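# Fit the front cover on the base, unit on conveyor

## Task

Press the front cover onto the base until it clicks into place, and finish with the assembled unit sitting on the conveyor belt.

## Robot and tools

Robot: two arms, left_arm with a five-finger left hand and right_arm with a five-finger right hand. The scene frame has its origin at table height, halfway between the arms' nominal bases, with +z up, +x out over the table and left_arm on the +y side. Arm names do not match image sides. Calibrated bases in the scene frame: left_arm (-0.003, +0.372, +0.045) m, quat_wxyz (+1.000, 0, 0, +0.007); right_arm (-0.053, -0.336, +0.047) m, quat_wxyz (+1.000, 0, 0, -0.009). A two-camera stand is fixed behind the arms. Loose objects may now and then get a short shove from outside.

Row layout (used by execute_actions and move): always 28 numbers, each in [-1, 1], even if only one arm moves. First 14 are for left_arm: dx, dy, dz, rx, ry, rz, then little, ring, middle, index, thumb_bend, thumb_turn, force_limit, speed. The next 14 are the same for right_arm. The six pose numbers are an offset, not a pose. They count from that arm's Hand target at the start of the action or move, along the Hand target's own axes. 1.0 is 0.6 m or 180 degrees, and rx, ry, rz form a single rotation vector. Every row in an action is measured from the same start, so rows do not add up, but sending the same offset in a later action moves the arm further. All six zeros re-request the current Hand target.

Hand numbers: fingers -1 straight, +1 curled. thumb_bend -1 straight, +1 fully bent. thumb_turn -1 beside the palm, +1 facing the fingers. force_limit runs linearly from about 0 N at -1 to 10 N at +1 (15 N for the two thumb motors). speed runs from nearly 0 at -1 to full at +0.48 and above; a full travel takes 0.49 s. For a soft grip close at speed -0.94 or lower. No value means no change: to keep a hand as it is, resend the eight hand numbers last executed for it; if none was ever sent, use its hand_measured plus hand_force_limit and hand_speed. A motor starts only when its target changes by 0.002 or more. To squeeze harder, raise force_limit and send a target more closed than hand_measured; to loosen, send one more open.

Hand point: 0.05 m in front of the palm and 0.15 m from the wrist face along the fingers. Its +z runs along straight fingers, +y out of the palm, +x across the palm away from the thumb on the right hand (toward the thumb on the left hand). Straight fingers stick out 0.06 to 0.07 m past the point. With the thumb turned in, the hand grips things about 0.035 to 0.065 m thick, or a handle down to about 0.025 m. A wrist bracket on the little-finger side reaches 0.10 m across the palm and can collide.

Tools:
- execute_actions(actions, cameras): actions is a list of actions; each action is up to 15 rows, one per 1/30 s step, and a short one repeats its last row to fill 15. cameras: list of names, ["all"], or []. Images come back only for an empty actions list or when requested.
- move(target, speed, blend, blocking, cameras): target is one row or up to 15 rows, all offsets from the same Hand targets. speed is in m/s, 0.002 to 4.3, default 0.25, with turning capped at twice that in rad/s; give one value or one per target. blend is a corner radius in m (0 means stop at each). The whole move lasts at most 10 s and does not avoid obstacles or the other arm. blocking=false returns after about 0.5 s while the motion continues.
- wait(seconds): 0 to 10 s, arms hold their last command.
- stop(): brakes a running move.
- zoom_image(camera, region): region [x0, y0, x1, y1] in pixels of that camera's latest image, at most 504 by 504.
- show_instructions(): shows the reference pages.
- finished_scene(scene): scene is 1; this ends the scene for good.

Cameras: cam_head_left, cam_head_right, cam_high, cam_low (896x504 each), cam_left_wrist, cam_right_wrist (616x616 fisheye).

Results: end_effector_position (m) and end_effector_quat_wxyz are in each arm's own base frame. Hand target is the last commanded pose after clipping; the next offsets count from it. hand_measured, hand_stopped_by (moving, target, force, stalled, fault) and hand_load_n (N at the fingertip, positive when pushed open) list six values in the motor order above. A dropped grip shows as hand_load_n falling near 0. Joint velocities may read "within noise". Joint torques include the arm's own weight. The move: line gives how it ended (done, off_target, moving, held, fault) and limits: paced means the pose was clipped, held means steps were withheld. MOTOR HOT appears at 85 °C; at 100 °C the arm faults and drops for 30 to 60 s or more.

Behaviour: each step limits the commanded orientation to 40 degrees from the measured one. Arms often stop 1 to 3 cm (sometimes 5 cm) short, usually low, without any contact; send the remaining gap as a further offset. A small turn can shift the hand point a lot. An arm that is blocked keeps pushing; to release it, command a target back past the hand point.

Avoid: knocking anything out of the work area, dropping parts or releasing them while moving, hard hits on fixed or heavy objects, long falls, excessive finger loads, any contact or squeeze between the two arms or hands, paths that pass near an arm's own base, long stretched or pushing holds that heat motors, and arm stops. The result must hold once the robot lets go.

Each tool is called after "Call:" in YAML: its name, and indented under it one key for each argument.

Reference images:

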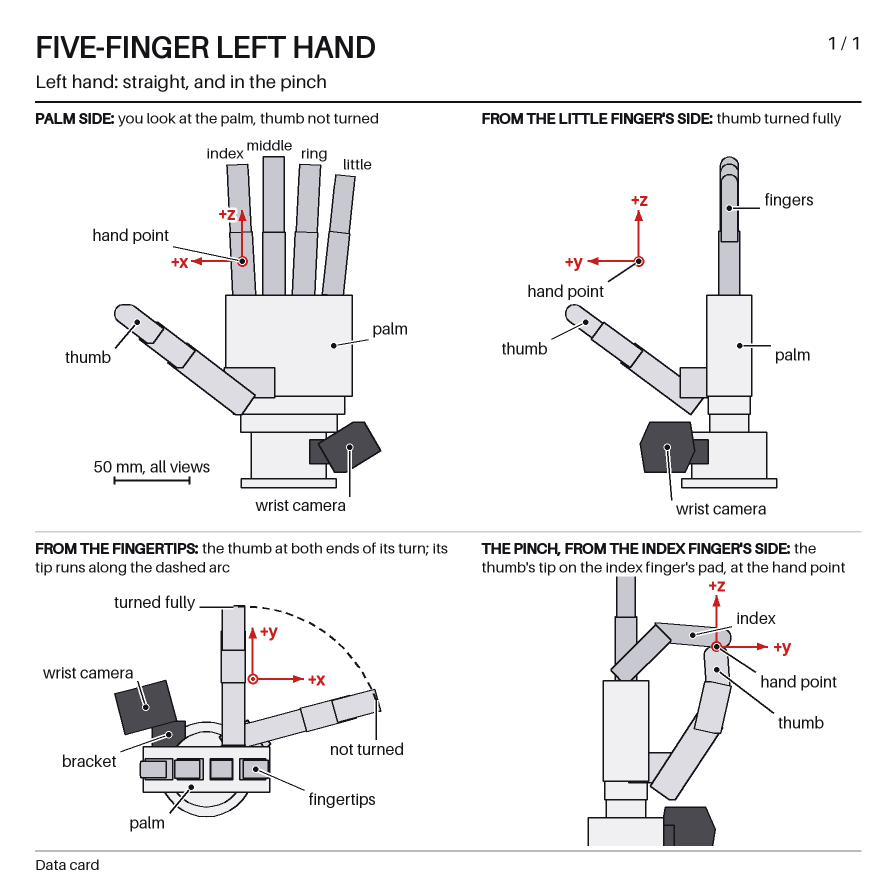

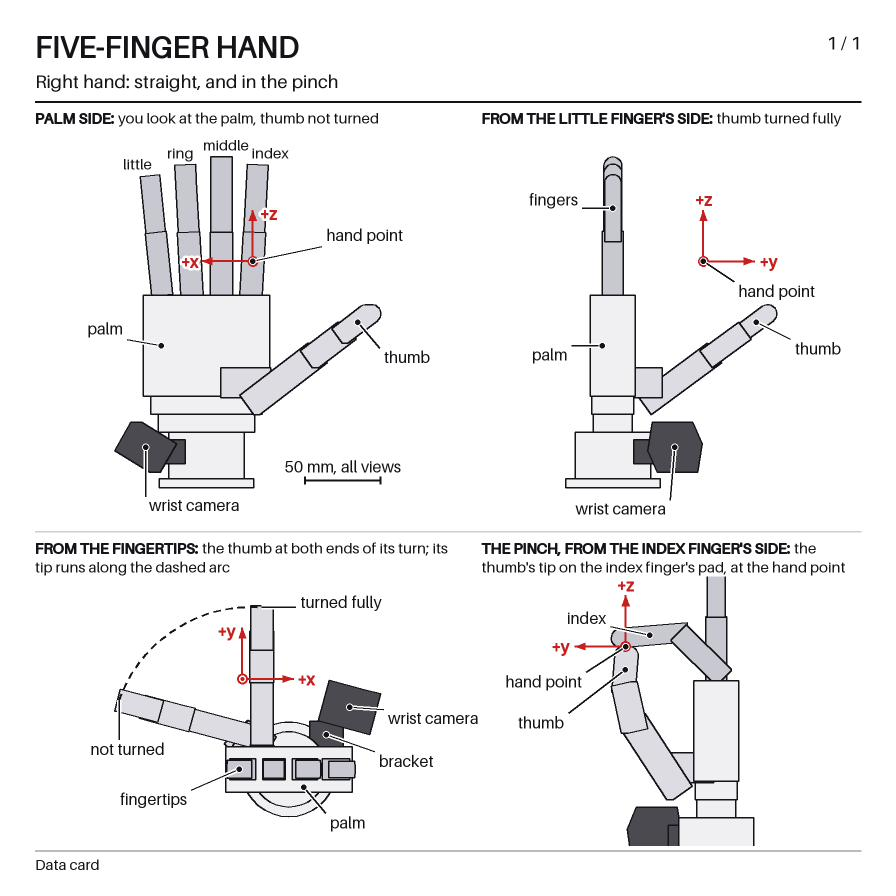

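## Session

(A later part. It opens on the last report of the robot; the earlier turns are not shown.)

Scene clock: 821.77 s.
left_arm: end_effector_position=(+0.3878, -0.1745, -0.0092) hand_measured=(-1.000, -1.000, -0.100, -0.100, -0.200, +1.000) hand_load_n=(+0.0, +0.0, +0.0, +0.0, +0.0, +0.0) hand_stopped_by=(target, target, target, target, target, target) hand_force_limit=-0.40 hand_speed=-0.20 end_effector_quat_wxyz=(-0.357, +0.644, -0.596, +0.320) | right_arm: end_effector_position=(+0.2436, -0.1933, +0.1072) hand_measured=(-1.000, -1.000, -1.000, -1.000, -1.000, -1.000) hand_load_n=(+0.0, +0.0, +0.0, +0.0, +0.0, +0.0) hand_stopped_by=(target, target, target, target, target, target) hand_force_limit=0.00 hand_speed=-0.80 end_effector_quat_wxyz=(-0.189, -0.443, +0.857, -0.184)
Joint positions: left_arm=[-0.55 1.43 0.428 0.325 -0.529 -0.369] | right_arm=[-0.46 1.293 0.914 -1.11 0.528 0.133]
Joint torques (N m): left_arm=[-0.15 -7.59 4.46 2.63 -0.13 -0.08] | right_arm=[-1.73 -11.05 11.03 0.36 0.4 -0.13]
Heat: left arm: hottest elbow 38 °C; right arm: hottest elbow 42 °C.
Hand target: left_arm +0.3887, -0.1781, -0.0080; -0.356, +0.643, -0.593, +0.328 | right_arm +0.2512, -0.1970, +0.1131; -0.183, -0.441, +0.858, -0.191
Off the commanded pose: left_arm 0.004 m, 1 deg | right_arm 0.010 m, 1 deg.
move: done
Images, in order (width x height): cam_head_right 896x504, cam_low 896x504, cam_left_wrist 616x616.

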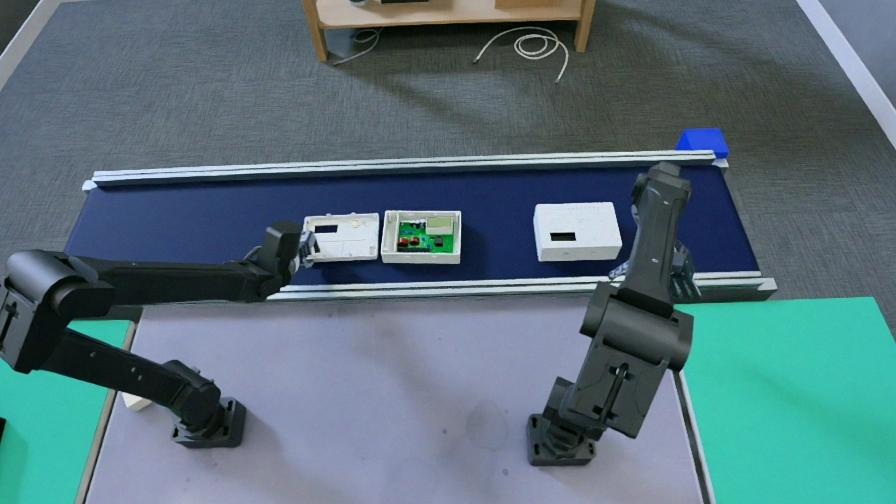

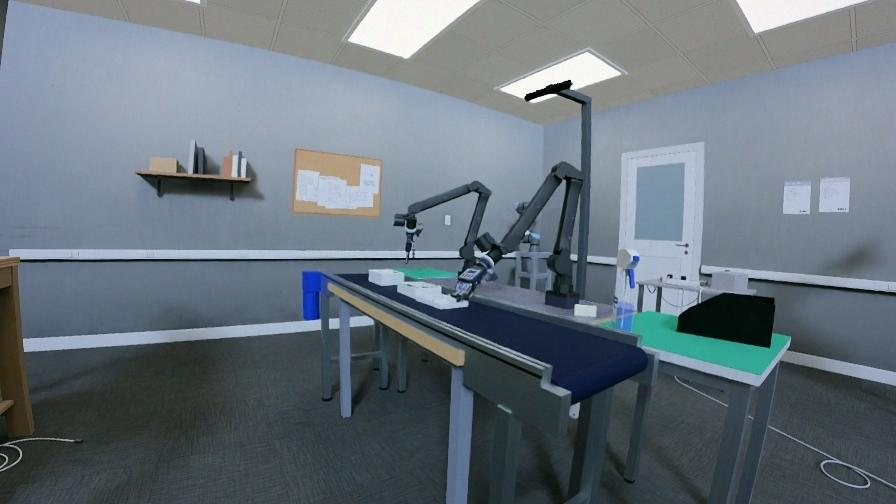

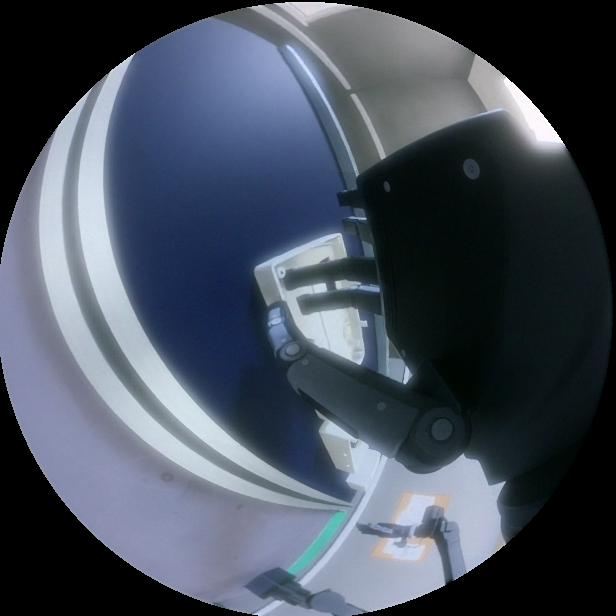

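Call:
move:
  target: [0,0,0,0,0,0,-1,-1,0.4,0.4,0.05,1,-0.6,-0.9,0,0,0,0,0,0,-1,-1,-1,-1,-1,-1,0,-0.8]
  cameras: ["cam_head_right","cam_left_wrist","cam_low"]
  speed: 0.06

Call:
zoom_image:
  camera: "cam_left_wrist"
  region: [160, 200, 400, 440]

Call:
zoom_image:
  camera: "cam_head_right"
  region: [270, 190, 410, 290]

Scene clock: 835.27 s.
left_arm: end_effector_position=(+0.3878, -0.1745, -0.0092) hand_measured=(-1.000, -1.000, +0.224, +0.234, -0.026, +1.000) hand_load_n=(+0.0, +0.0, +2.0, +2.5, +3.5, +0.0) hand_stopped_by=(target, target, force, force, force, target) hand_force_limit=-0.60 hand_speed=-0.90 end_effector_quat_wxyz=(-0.357, +0.644, -0.596, +0.320) | right_arm: end_effector_position=(+0.2436, -0.1933, +0.1072) hand_measured=(-1.000, -1.000, -1.000, -1.000, -1.000, -1.000) hand_load_n=(+0.0, +0.0, -0.5, +0.0, +0.0, +0.0) hand_stopped_by=(target, target, target, target, target, target) hand_force_limit=0.00 hand_speed=-0.80 end_effector_quat_wxyz=(-0.189, -0.443, +0.857, -0.184)
Joint positions: left_arm=[-0.55 1.43 0.428 0.325 -0.529 -0.369] | right_arm=[-0.46 1.293 0.914 -1.11 0.528 0.133]
Joint torques (N m): left_arm=[-0.03 -7.59 4.55 2.63 -0.14 -0.05] | right_arm=[-1.67 -11.22 11.06 0.36 0.39 -0.12]
Heat: left arm: hottest elbow 38 °C; right arm: hottest elbow 42 °C.
Hand target: left_arm +0.3887, -0.1781, -0.0080; -0.356, +0.643, -0.593, +0.328 | right_arm +0.2512, -0.1970, +0.1131; -0.183, -0.441, +0.858, -0.191
Off the commanded pose: left_arm 0.004 m, 1 deg | right_arm 0.010 m, 1 deg.
move: done
Images, in order (width x height): cam_head_right 896x504, cam_low 896x504, cam_left_wrist 616x616.

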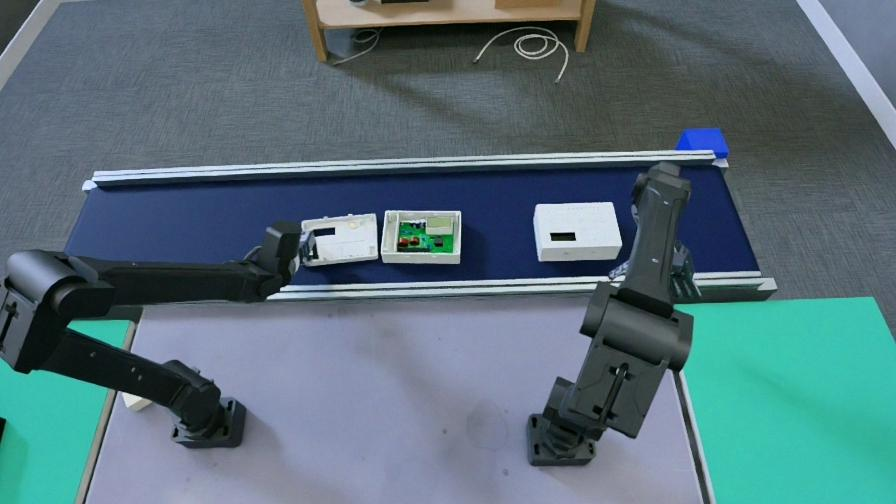

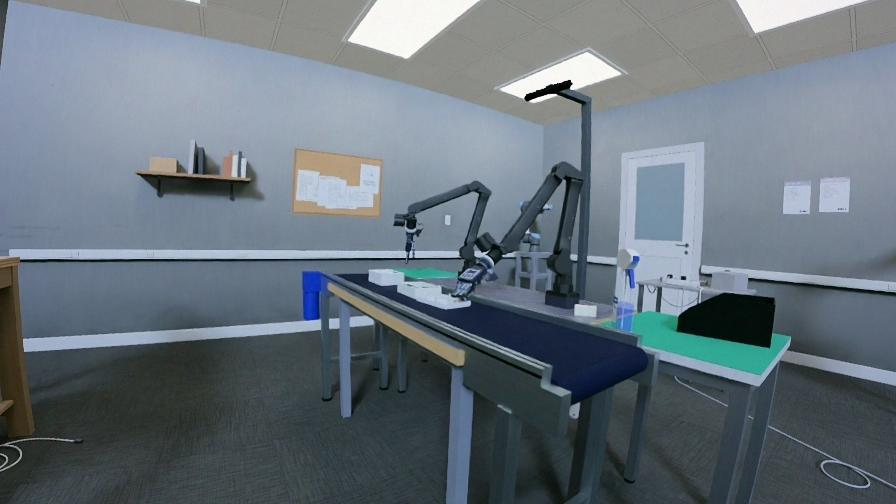

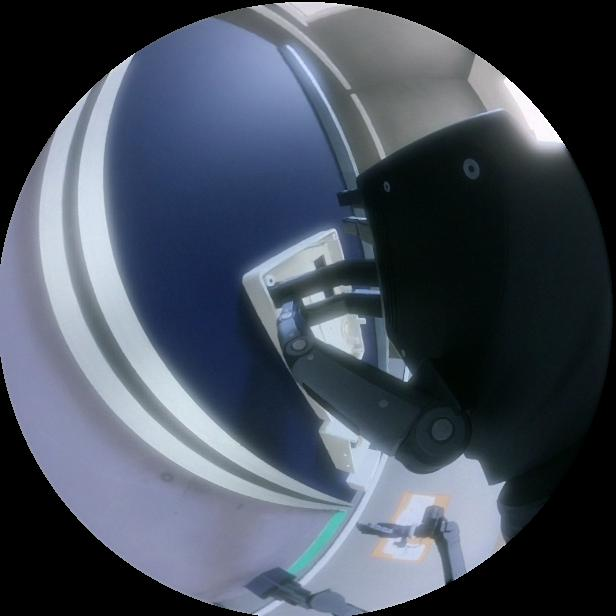

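Scaled by 2.100 from the camera's 616x616 image, which has a finer 880x880 frame.

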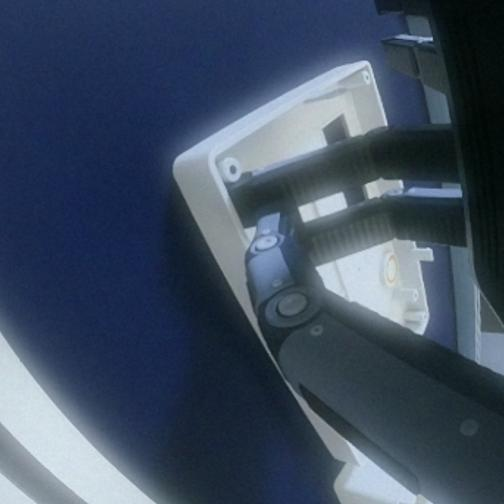

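Scaled by 3.600 from the camera's 896x504 image, which has a finer 1280x720 frame.

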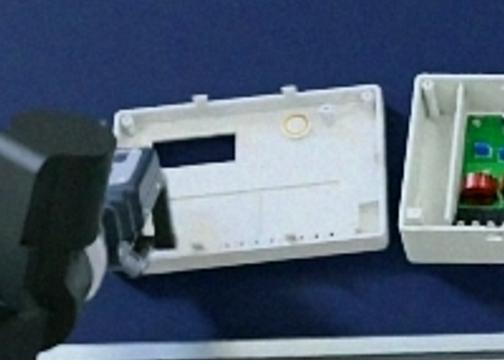

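Call:
move:
  target: [0,0,0,0,0,0,-1,-1,0.5,0.5,0.15,1,-0.2,-0.9,0,0,0,0,0,0,-1,-1,-1,-1,-1,-1,0,-0.8]

Call:
move:
  target: [0,-0.0828,-0.011,-0.1389,0,0,-1,-1,0.5,0.5,0.15,1,-0.2,-0.9,0,0,0,0,0,0,-1,-1,-1,-1,-1,-1,0,-0.8]
  cameras: ["cam_head_right","cam_left_wrist","cam_low","cam_high"]
  speed: 0.06

Call:
zoom_image:
  camera: "cam_left_wrist"
  region: [160, 200, 400, 440]

Call:
zoom_image:
  camera: "cam_low"
  region: [400, 240, 510, 320]

Scene clock: 863.17 s.
left_arm: end_effector_position=(+0.3878, -0.1745, -0.0092) hand_measured=(-1.000, -1.000, +0.230, +0.240, -0.018, +1.000) hand_load_n=(+0.0, +0.0, +4.5, +4.0, +6.5, +0.5) hand_stopped_by=(target, target, force, force, force, target) hand_force_limit=-0.20 hand_speed=-0.90 end_effector_quat_wxyz=(-0.357, +0.644, -0.596, +0.320) | right_arm: end_effector_position=(+0.2436, -0.1933, +0.1072) hand_measured=(-1.000, -1.000, -1.000, -1.000, -1.000, -1.000) hand_load_n=(+0.0, +0.0, +0.0, +0.0, +0.0, +0.0) hand_stopped_by=(target, target, target, target, target, target) hand_force_limit=0.00 hand_speed=-0.80 end_effector_quat_wxyz=(-0.189, -0.443, +0.857, -0.184)
Joint positions: left_arm=[-0.55 1.43 0.428 0.325 -0.529 -0.369] | right_arm=[-0.46 1.293 0.914 -1.11 0.528 0.133]
Joint torques (N m): left_arm=[-0.32 -7.24 4.53 2.66 -0.11 -0.06] | right_arm=[-1.73 -11.05 11.03 0.43 0.4 -0.11]
Heat: left arm: hottest elbow 37 °C; right arm: hottest elbow 42 °C.
Hand target: left_arm +0.3887, -0.1781, -0.0080; -0.356, +0.643, -0.593, +0.328 | right_arm +0.2512, -0.1970, +0.1131; -0.183, -0.441, +0.858, -0.191
Off the commanded pose: left_arm 0.004 m, 1 deg | right_arm 0.010 m, 1 deg.
move: done

Scene clock: 867.23 s.
left_arm: end_effector_position=(+0.3856, -0.1698, +0.0200) hand_measured=(-1.000, -1.000, +0.230, +0.240, -0.018, +1.000) hand_load_n=(+0.0, +0.0, +4.5, +4.5, +6.5, +0.5) hand_stopped_by=(target, target, force, force, force, target) hand_force_limit=-0.20 hand_speed=-0.90 end_effector_quat_wxyz=(-0.203, +0.701, -0.661, +0.174) | right_arm: end_effector_position=(+0.2436, -0.1933, +0.1072) hand_measured=(-1.000, -1.000, -1.000, -1.000, -1.000, -1.000) hand_load_n=(+0.0, +0.0, +0.0, +0.0, +0.0, +0.0) hand_stopped_by=(target, target, target, target, target, target) hand_force_limit=0.00 hand_speed=-0.80 end_effector_quat_wxyz=(-0.189, -0.443, +0.857, -0.184)
Joint positions: left_arm=[-0.412 1.41 0.758 -0.437 -0.259 -0.408] | right_arm=[-0.46 1.293 0.914 -1.11 0.528 0.133]
Joint torques (N m): left_arm=[1.32 -8.88 9.55 0.95 0.05 -0.09] | right_arm=[-1.73 -11.05 11.04 0.42 0.4 -0.12]
Heat: left arm: hottest elbow 37 °C; right arm: hottest elbow 42 °C.
Hand target: left_arm +0.4092, -0.1765, +0.0376; -0.209, +0.705, -0.650, +0.192 | right_arm +0.2512, -0.1970, +0.1131; -0.183, -0.441, +0.858, -0.191
Off the commanded pose: left_arm 0.030 m, 2 deg | right_arm 0.010 m, 1 deg.
move: off_target (left_arm)
Images, in order (width x height): cam_head_right 896x504, cam_high 896x504, cam_low 896x504, cam_left_wrist 616x616.

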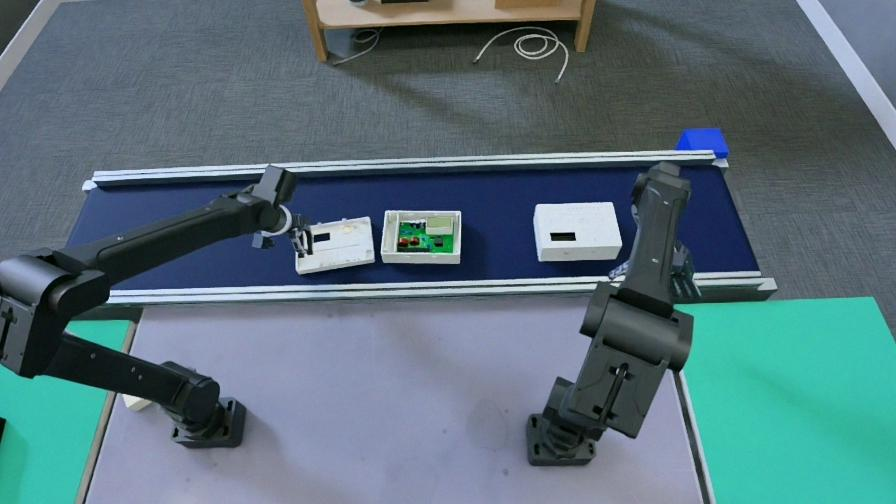

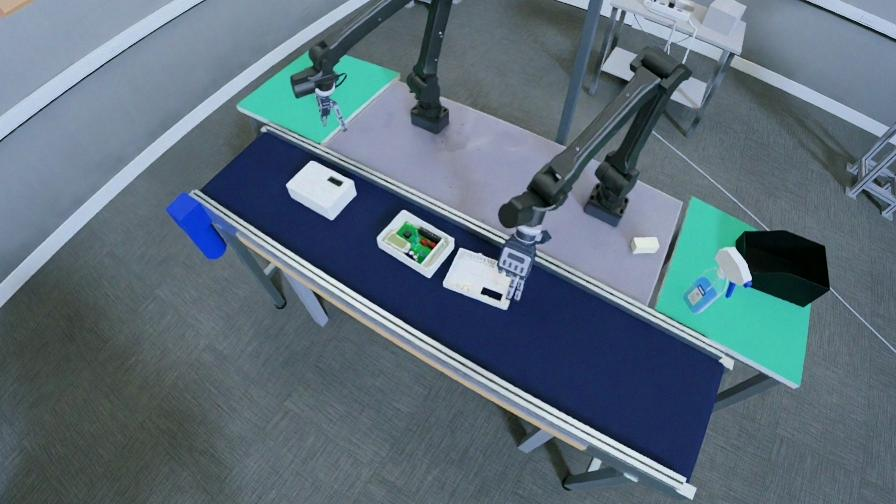

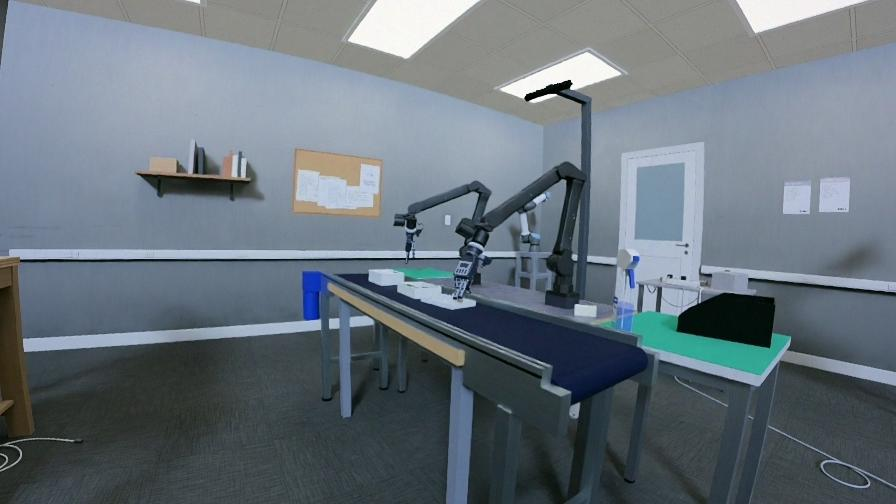

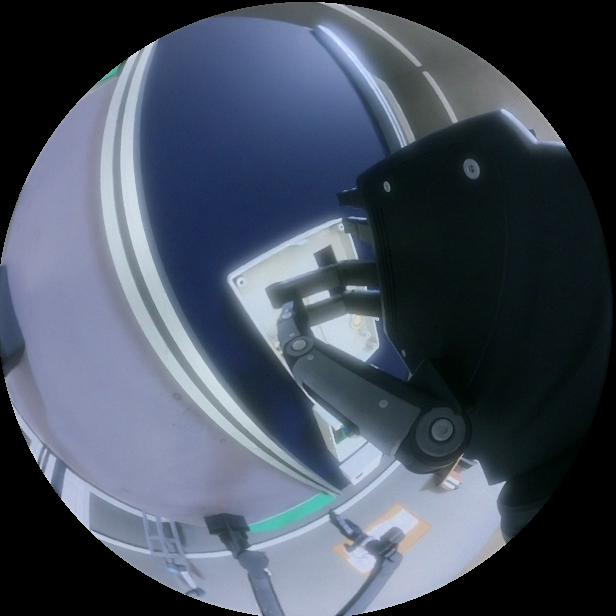

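Scaled by 2.100 from the camera's 616x616 image, which has a finer 880x880 frame.

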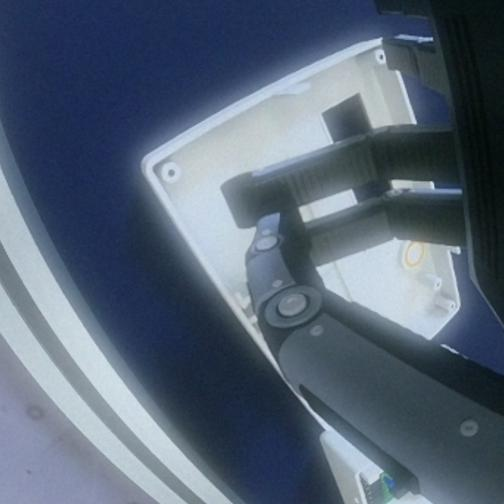

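Scaled by 4.582 from the camera's 896x504 image, which has a finer 1280x720 frame.

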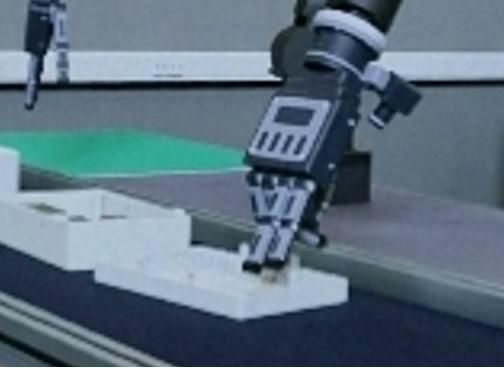

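Call:
move:
  target: [0.014,-0.1077,-0.0235,-0.1389,0,0,-1,-1,0.5,0.5,0.15,1,-0.2,-0.9,0,0,0,0,0,0,-1,-1,-1,-1,-1,-1,0,-0.8]
  cameras: ["cam_head_right","cam_head_left","cam_left_wrist","cam_low","cam_high"]
  speed: 0.06

Call:
zoom_image:
  camera: "cam_left_wrist"
  region: [160, 200, 400, 440]

Call:
zoom_image:
  camera: "cam_low"
  region: [400, 240, 510, 320]

Scene clock: 885.93 s.
left_arm: end_effector_position=(+0.4347, -0.1789, +0.0680) hand_measured=(-1.000, -1.000, +0.230, +0.240, -0.018, +1.000) hand_load_n=(+0.0, +0.0, +4.5, +4.5, +6.5, +0.5) hand_stopped_by=(target, target, force, force, force, target) hand_force_limit=-0.20 hand_speed=-0.90 end_effector_quat_wxyz=(-0.043, +0.734, -0.677, +0.028) | right_arm: end_effector_position=(+0.2436, -0.1933, +0.1072) hand_measured=(-1.000, -1.000, -1.000, -1.000, -1.000, -1.000) hand_load_n=(+0.0, +0.0, +0.0, +0.0, +0.0, +0.0) hand_stopped_by=(target, target, target, target, target, target) hand_force_limit=0.00 hand_speed=-0.80 end_effector_quat_wxyz=(-0.189, -0.443, +0.857, -0.184)
Joint positions: left_arm=[-0.303 1.705 1.287 -1.065 -0.054 -0.381] | right_arm=[-0.46 1.293 0.914 -1.11 0.528 0.133]
Joint torques (N m): left_arm=[1.2 -13.86 10 0.21 0.2 0.11] | right_arm=[-1.49 -10.93 11.04 0.38 0.39 -0.11]
Heat: left arm: hottest elbow 39 °C; right arm: hottest elbow 42 °C.
Hand target: left_arm +0.4564, -0.1810, +0.0847; -0.051, +0.734, -0.676, +0.047 | right_arm +0.2512, -0.1970, +0.1131; -0.183, -0.441, +0.858, -0.191
Off the commanded pose: left_arm 0.027 m, 2 deg | right_arm 0.010 m, 1 deg.
move: off_target (left_arm)
Images, in order (width x height): cam_head_left 896x504, cam_head_right 896x504, cam_high 896x504, cam_low 896x504, cam_left_wrist 616x616.

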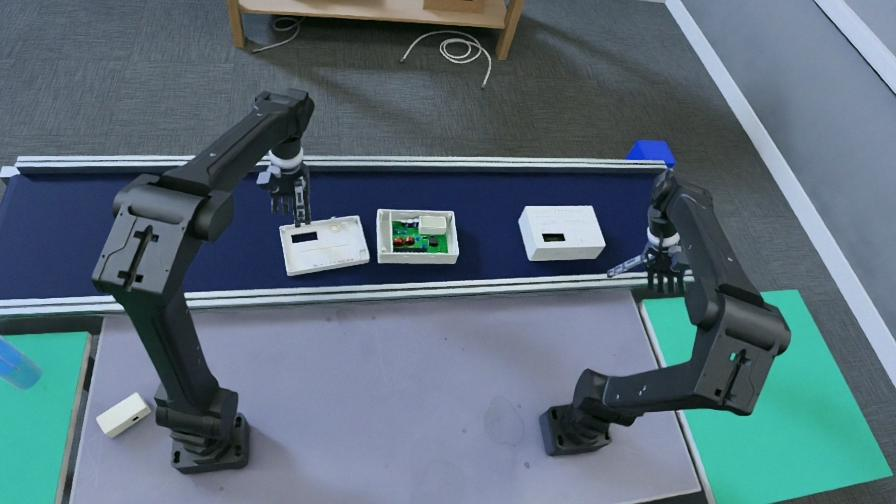

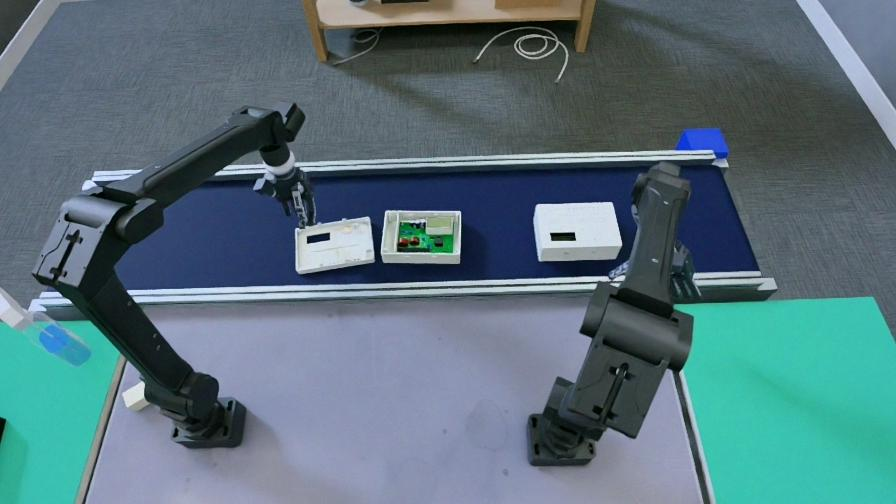

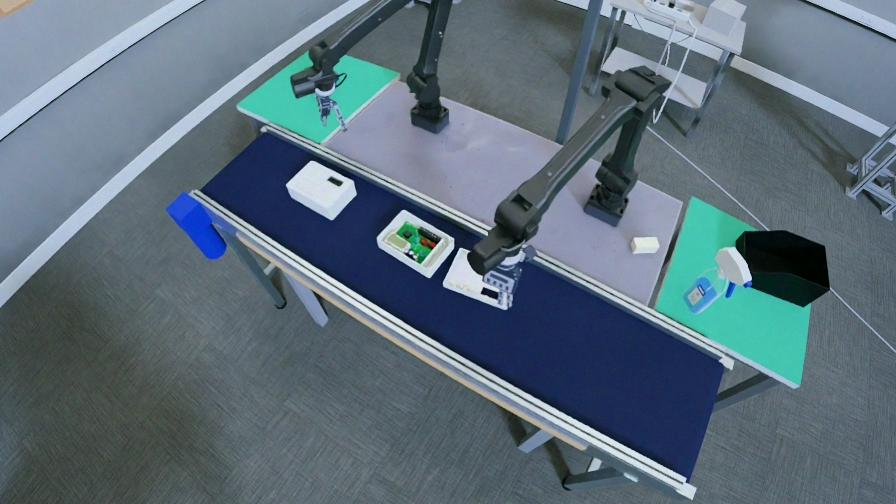

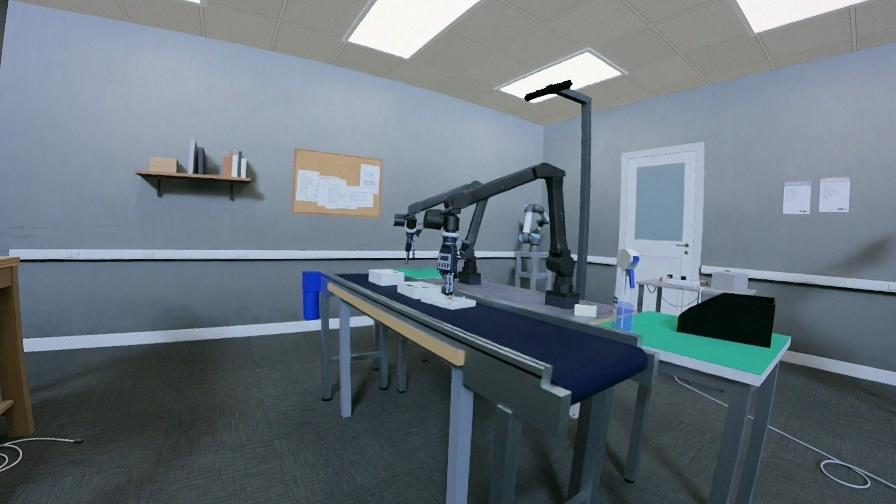

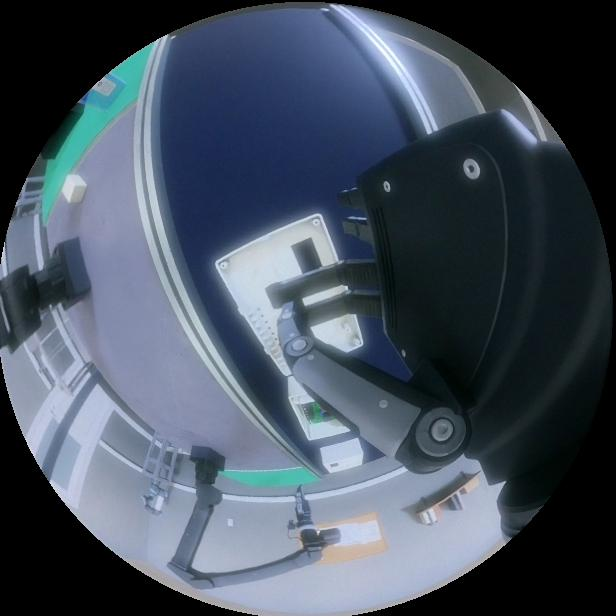

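Scaled by 2.100 from the camera's 616x616 image, which has a finer 880x880 frame.

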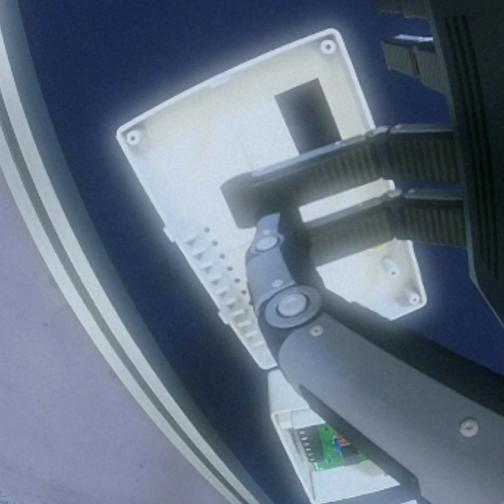

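Scaled by 4.582 from the camera's 896x504 image, which has a finer 1280x720 frame.

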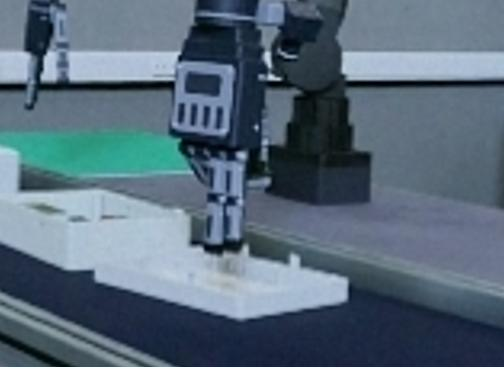

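Call:
zoom_image:
  camera: "cam_head_right"
  region: [270, 190, 410, 290]

Call:
zoom_image:
  camera: "cam_head_left"
  region: [260, 190, 400, 290]

Scaled by 3.600 from the camera's 896x504 image, which has a finer 1280x720 frame.

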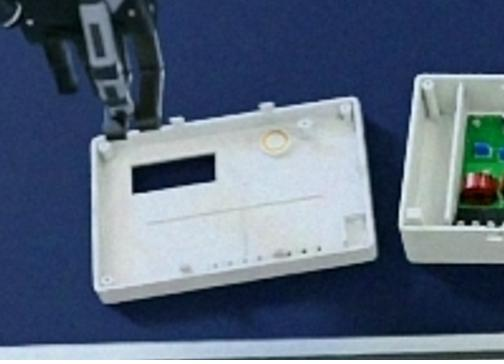

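Scaled by 3.600 from the camera's 896x504 image, which has a finer 1280x720 frame.

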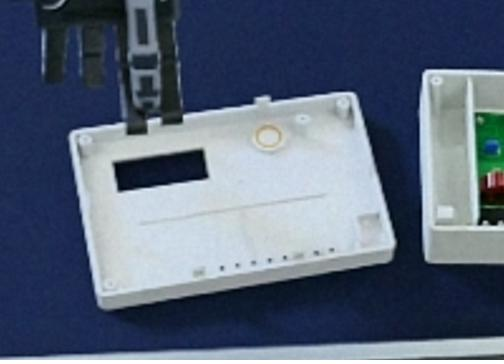

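Call:
move:
  target: [-0.028,0.1685,0.0685,0.3722,-0.0038,-0.0043,-1,-1,-0.1,-0.1,-0.2,1,-0.4,-0.2,0,0,0,0,0,0,-1,-1,-1,-1,-1,-1,0,-0.8]
  cameras: ["cam_head_right","cam_left_wrist","cam_low"]
  speed: 0.12

Call:
zoom_image:
  camera: "cam_left_wrist"
  region: [160, 200, 400, 440]

Call:
zoom_image:
  camera: "cam_head_right"
  region: [270, 190, 410, 290]

Call:
zoom_image:
  camera: "cam_low"
  region: [400, 240, 510, 320]

Scene clock: 969.30 s.
left_arm: end_effector_position=(+0.3618, -0.1690, +0.0279) hand_measured=(-1.000, -1.000, -0.100, -0.100, -0.200, +1.000) hand_load_n=(+0.0, +0.0, +0.0, -0.5, +0.0, +0.0) hand_stopped_by=(target, target, target, target, target, target) hand_force_limit=-0.40 hand_speed=-0.20 end_effector_quat_wxyz=(-0.450, +0.593, -0.533, +0.403) | right_arm: end_effector_position=(+0.2436, -0.1933, +0.1072) hand_measured=(-1.000, -1.000, -1.000, -1.000, -1.000, -1.000) hand_load_n=(+0.0, +0.0, +0.0, +0.0, +0.0, +0.0) hand_stopped_by=(target, target, target, target, target, target) hand_force_limit=0.00 hand_speed=-0.80 end_effector_quat_wxyz=(-0.189, -0.443, +0.857, -0.184)
Joint positions: left_arm=[-0.692 1.392 0.241 0.767 -0.764 -0.271] | right_arm=[-0.46 1.293 0.914 -1.11 0.528 0.133]
Joint torques (N m): left_arm=[-0.32 -5.6 3.74 2.73 -0.18 0.09] | right_arm=[-1.67 -11.11 11.1 0.35 0.39 -0.11]
Heat: left arm: hottest elbow 43 °C; right arm: hottest elbow 43 °C.
Hand target: left_arm +0.3609, -0.1720, +0.0299; -0.451, +0.588, -0.533, +0.408 | right_arm +0.2512, -0.1970, +0.1131; -0.183, -0.441, +0.858, -0.191
Off the commanded pose: left_arm 0.004 m, 1 deg | right_arm 0.010 m, 1 deg.
move: done
Images, in order (width x height): cam_head_right 896x504, cam_low 896x504, cam_left_wrist 616x616.

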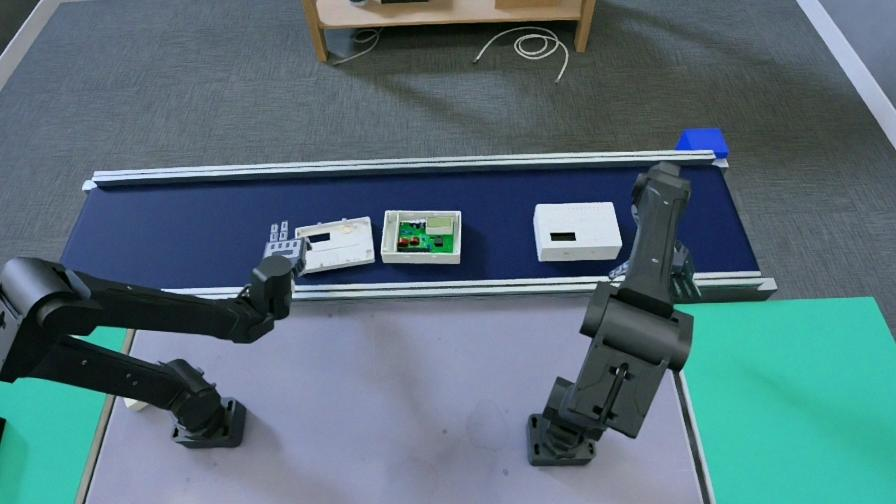

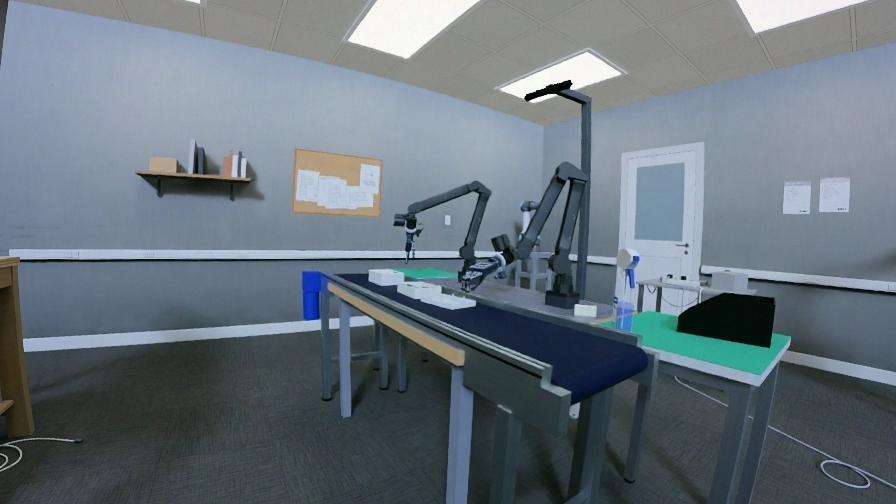

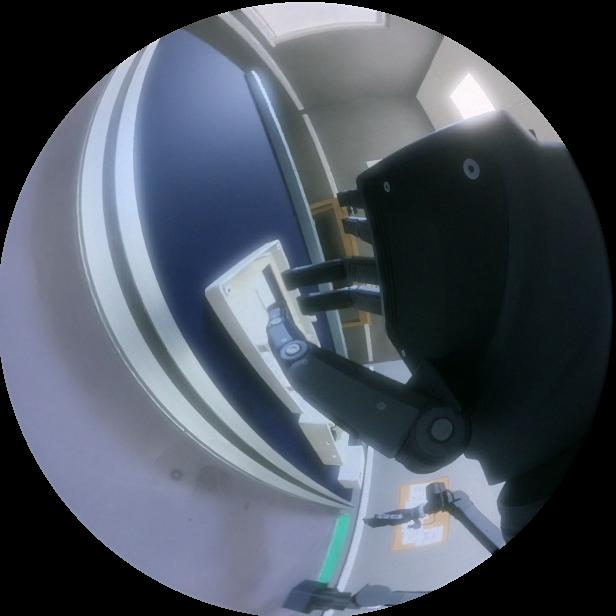

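Scaled by 2.100 from the camera's 616x616 image, which has a finer 880x880 frame.

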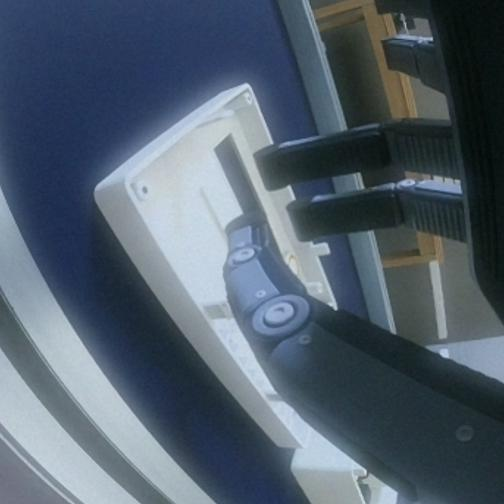

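Scaled by 3.600 from the camera's 896x504 image, which has a finer 1280x720 frame.

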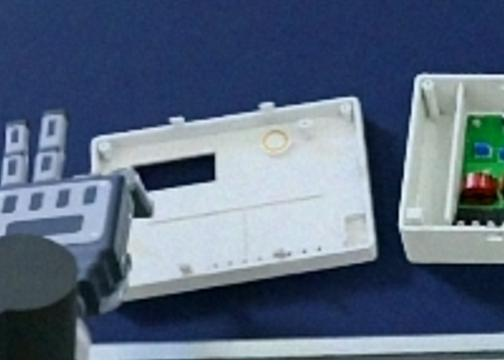

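Scaled by 4.582 from the camera's 896x504 image, which has a finer 1280x720 frame.

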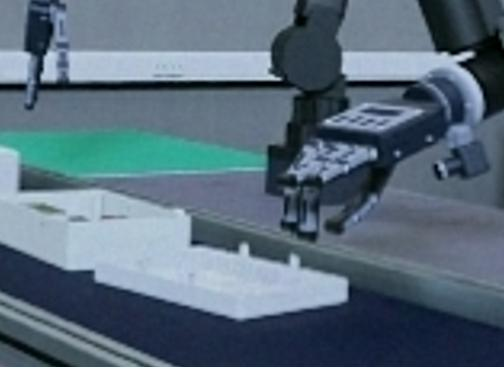

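Call:
move:
  target: [0,0.0483,0.013,0,0,0,-1,-1,-0.1,-0.1,-0.2,1,-0.4,-0.2,0,0,0,0,0,0,-1,-1,-1,-1,-1,-1,0,-0.8]
  cameras: ["cam_head_right","cam_left_wrist","cam_low"]
  speed: 0.08

Call:
zoom_image:
  camera: "cam_left_wrist"
  region: [160, 200, 400, 440]

Call:
zoom_image:
  camera: "cam_head_right"
  region: [270, 190, 410, 290]

Call:
zoom_image:
  camera: "cam_low"
  region: [400, 240, 510, 320]

Scene clock: 978.70 s.
left_arm: end_effector_position=(+0.3619, -0.1691, -0.0036) hand_measured=(-1.000, -1.000, -0.100, -0.100, -0.200, +1.000) hand_load_n=(+0.0, +0.0, +0.0, +0.0, +0.0, +0.5) hand_stopped_by=(target, target, target, target, target, target) hand_force_limit=-0.40 hand_speed=-0.20 end_effector_quat_wxyz=(-0.450, +0.593, -0.534, +0.401) | right_arm: end_effector_position=(+0.2436, -0.1933, +0.1072) hand_measured=(-1.000, -1.000, -1.000, -1.000, -1.000, -1.000) hand_load_n=(+0.0, +0.0, +0.0, +0.0, +0.0, +0.0) hand_stopped_by=(target, target, target, target, target, target) hand_force_limit=0.00 hand_speed=-0.80 end_effector_quat_wxyz=(-0.189, -0.443, +0.857, -0.184)
Joint positions: left_arm=[-0.692 1.583 0.232 0.964 -0.764 -0.27] | right_arm=[-0.46 1.293 0.914 -1.11 0.528 0.133]
Joint torques (N m): left_arm=[-0.21 -7.36 2.44 2.78 -0.18 0.11] | right_arm=[-1.61 -11.05 11.04 0.38 0.4 -0.11]
Heat: left arm: hottest elbow 43 °C; right arm: hottest elbow 43 °C.
Hand target: left_arm +0.3609, -0.1720, +0.0000; -0.451, +0.588, -0.533, +0.408 | right_arm +0.2512, -0.1970, +0.1131; -0.183, -0.441, +0.858, -0.191
Off the commanded pose: left_arm 0.005 m, 1 deg | right_arm 0.010 m, 1 deg.
move: done
Images, in order (width x height): cam_head_right 896x504, cam_low 896x504, cam_left_wrist 616x616.

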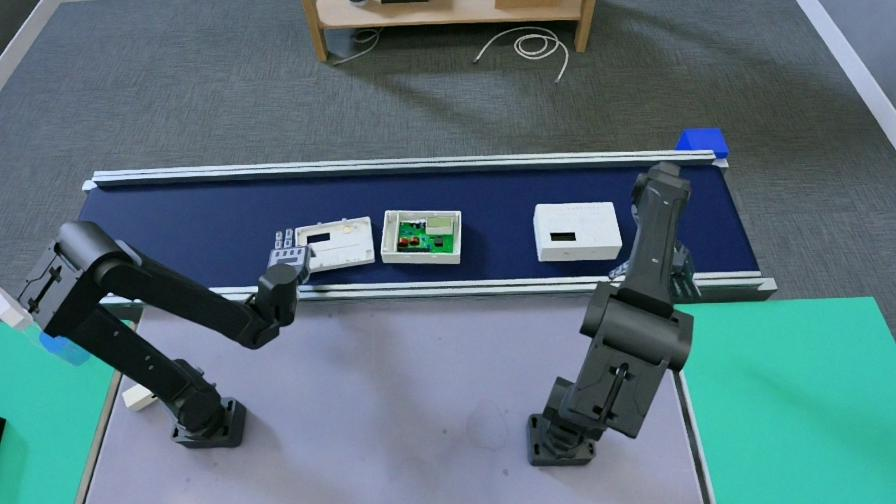

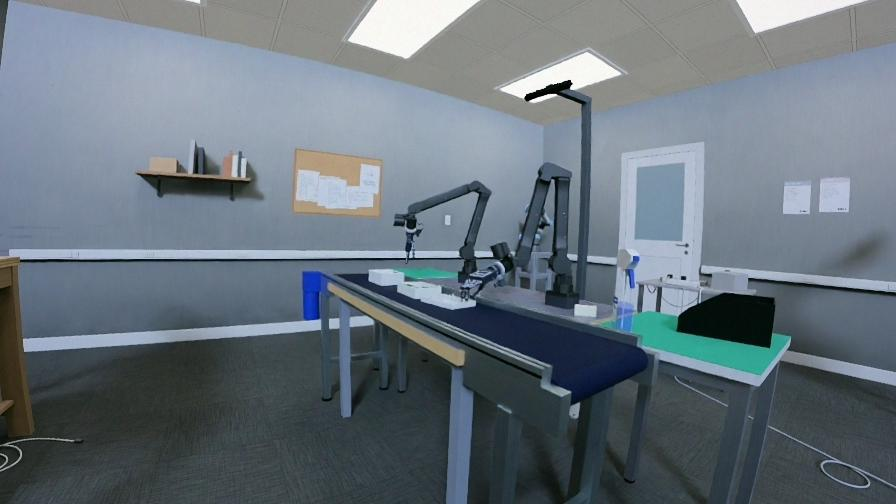

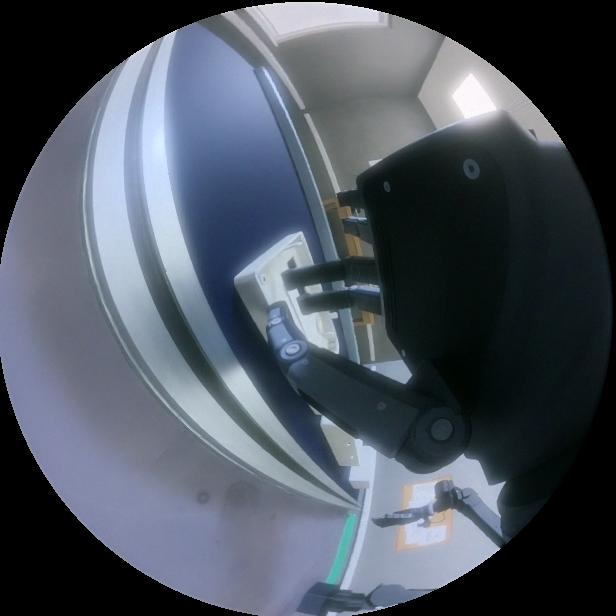

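Scaled by 2.100 from the camera's 616x616 image, which has a finer 880x880 frame.

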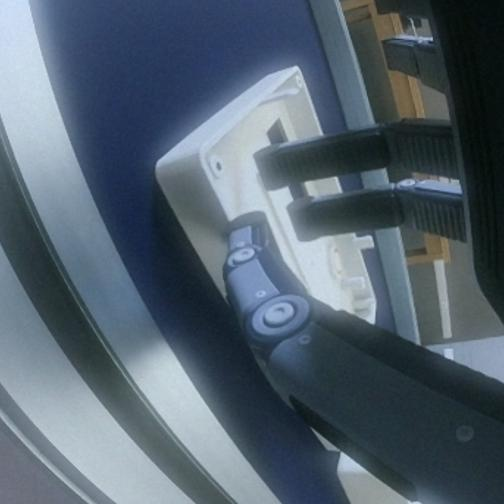

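Scaled by 3.600 from the camera's 896x504 image, which has a finer 1280x720 frame.

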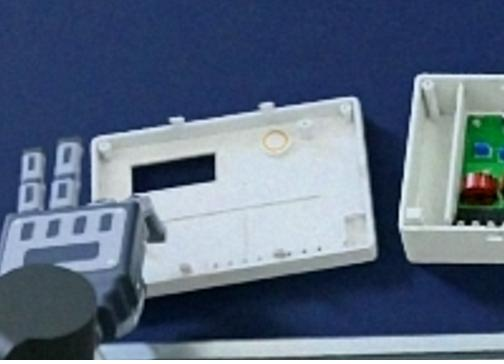

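Scaled by 4.582 from the camera's 896x504 image, which has a finer 1280x720 frame.

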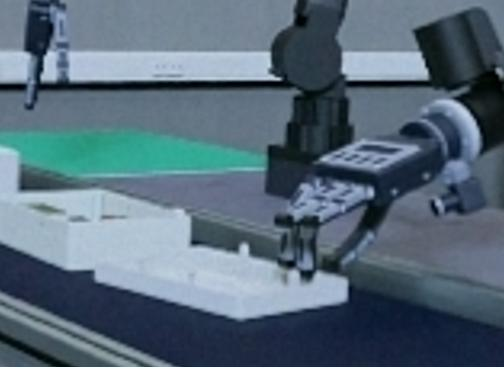

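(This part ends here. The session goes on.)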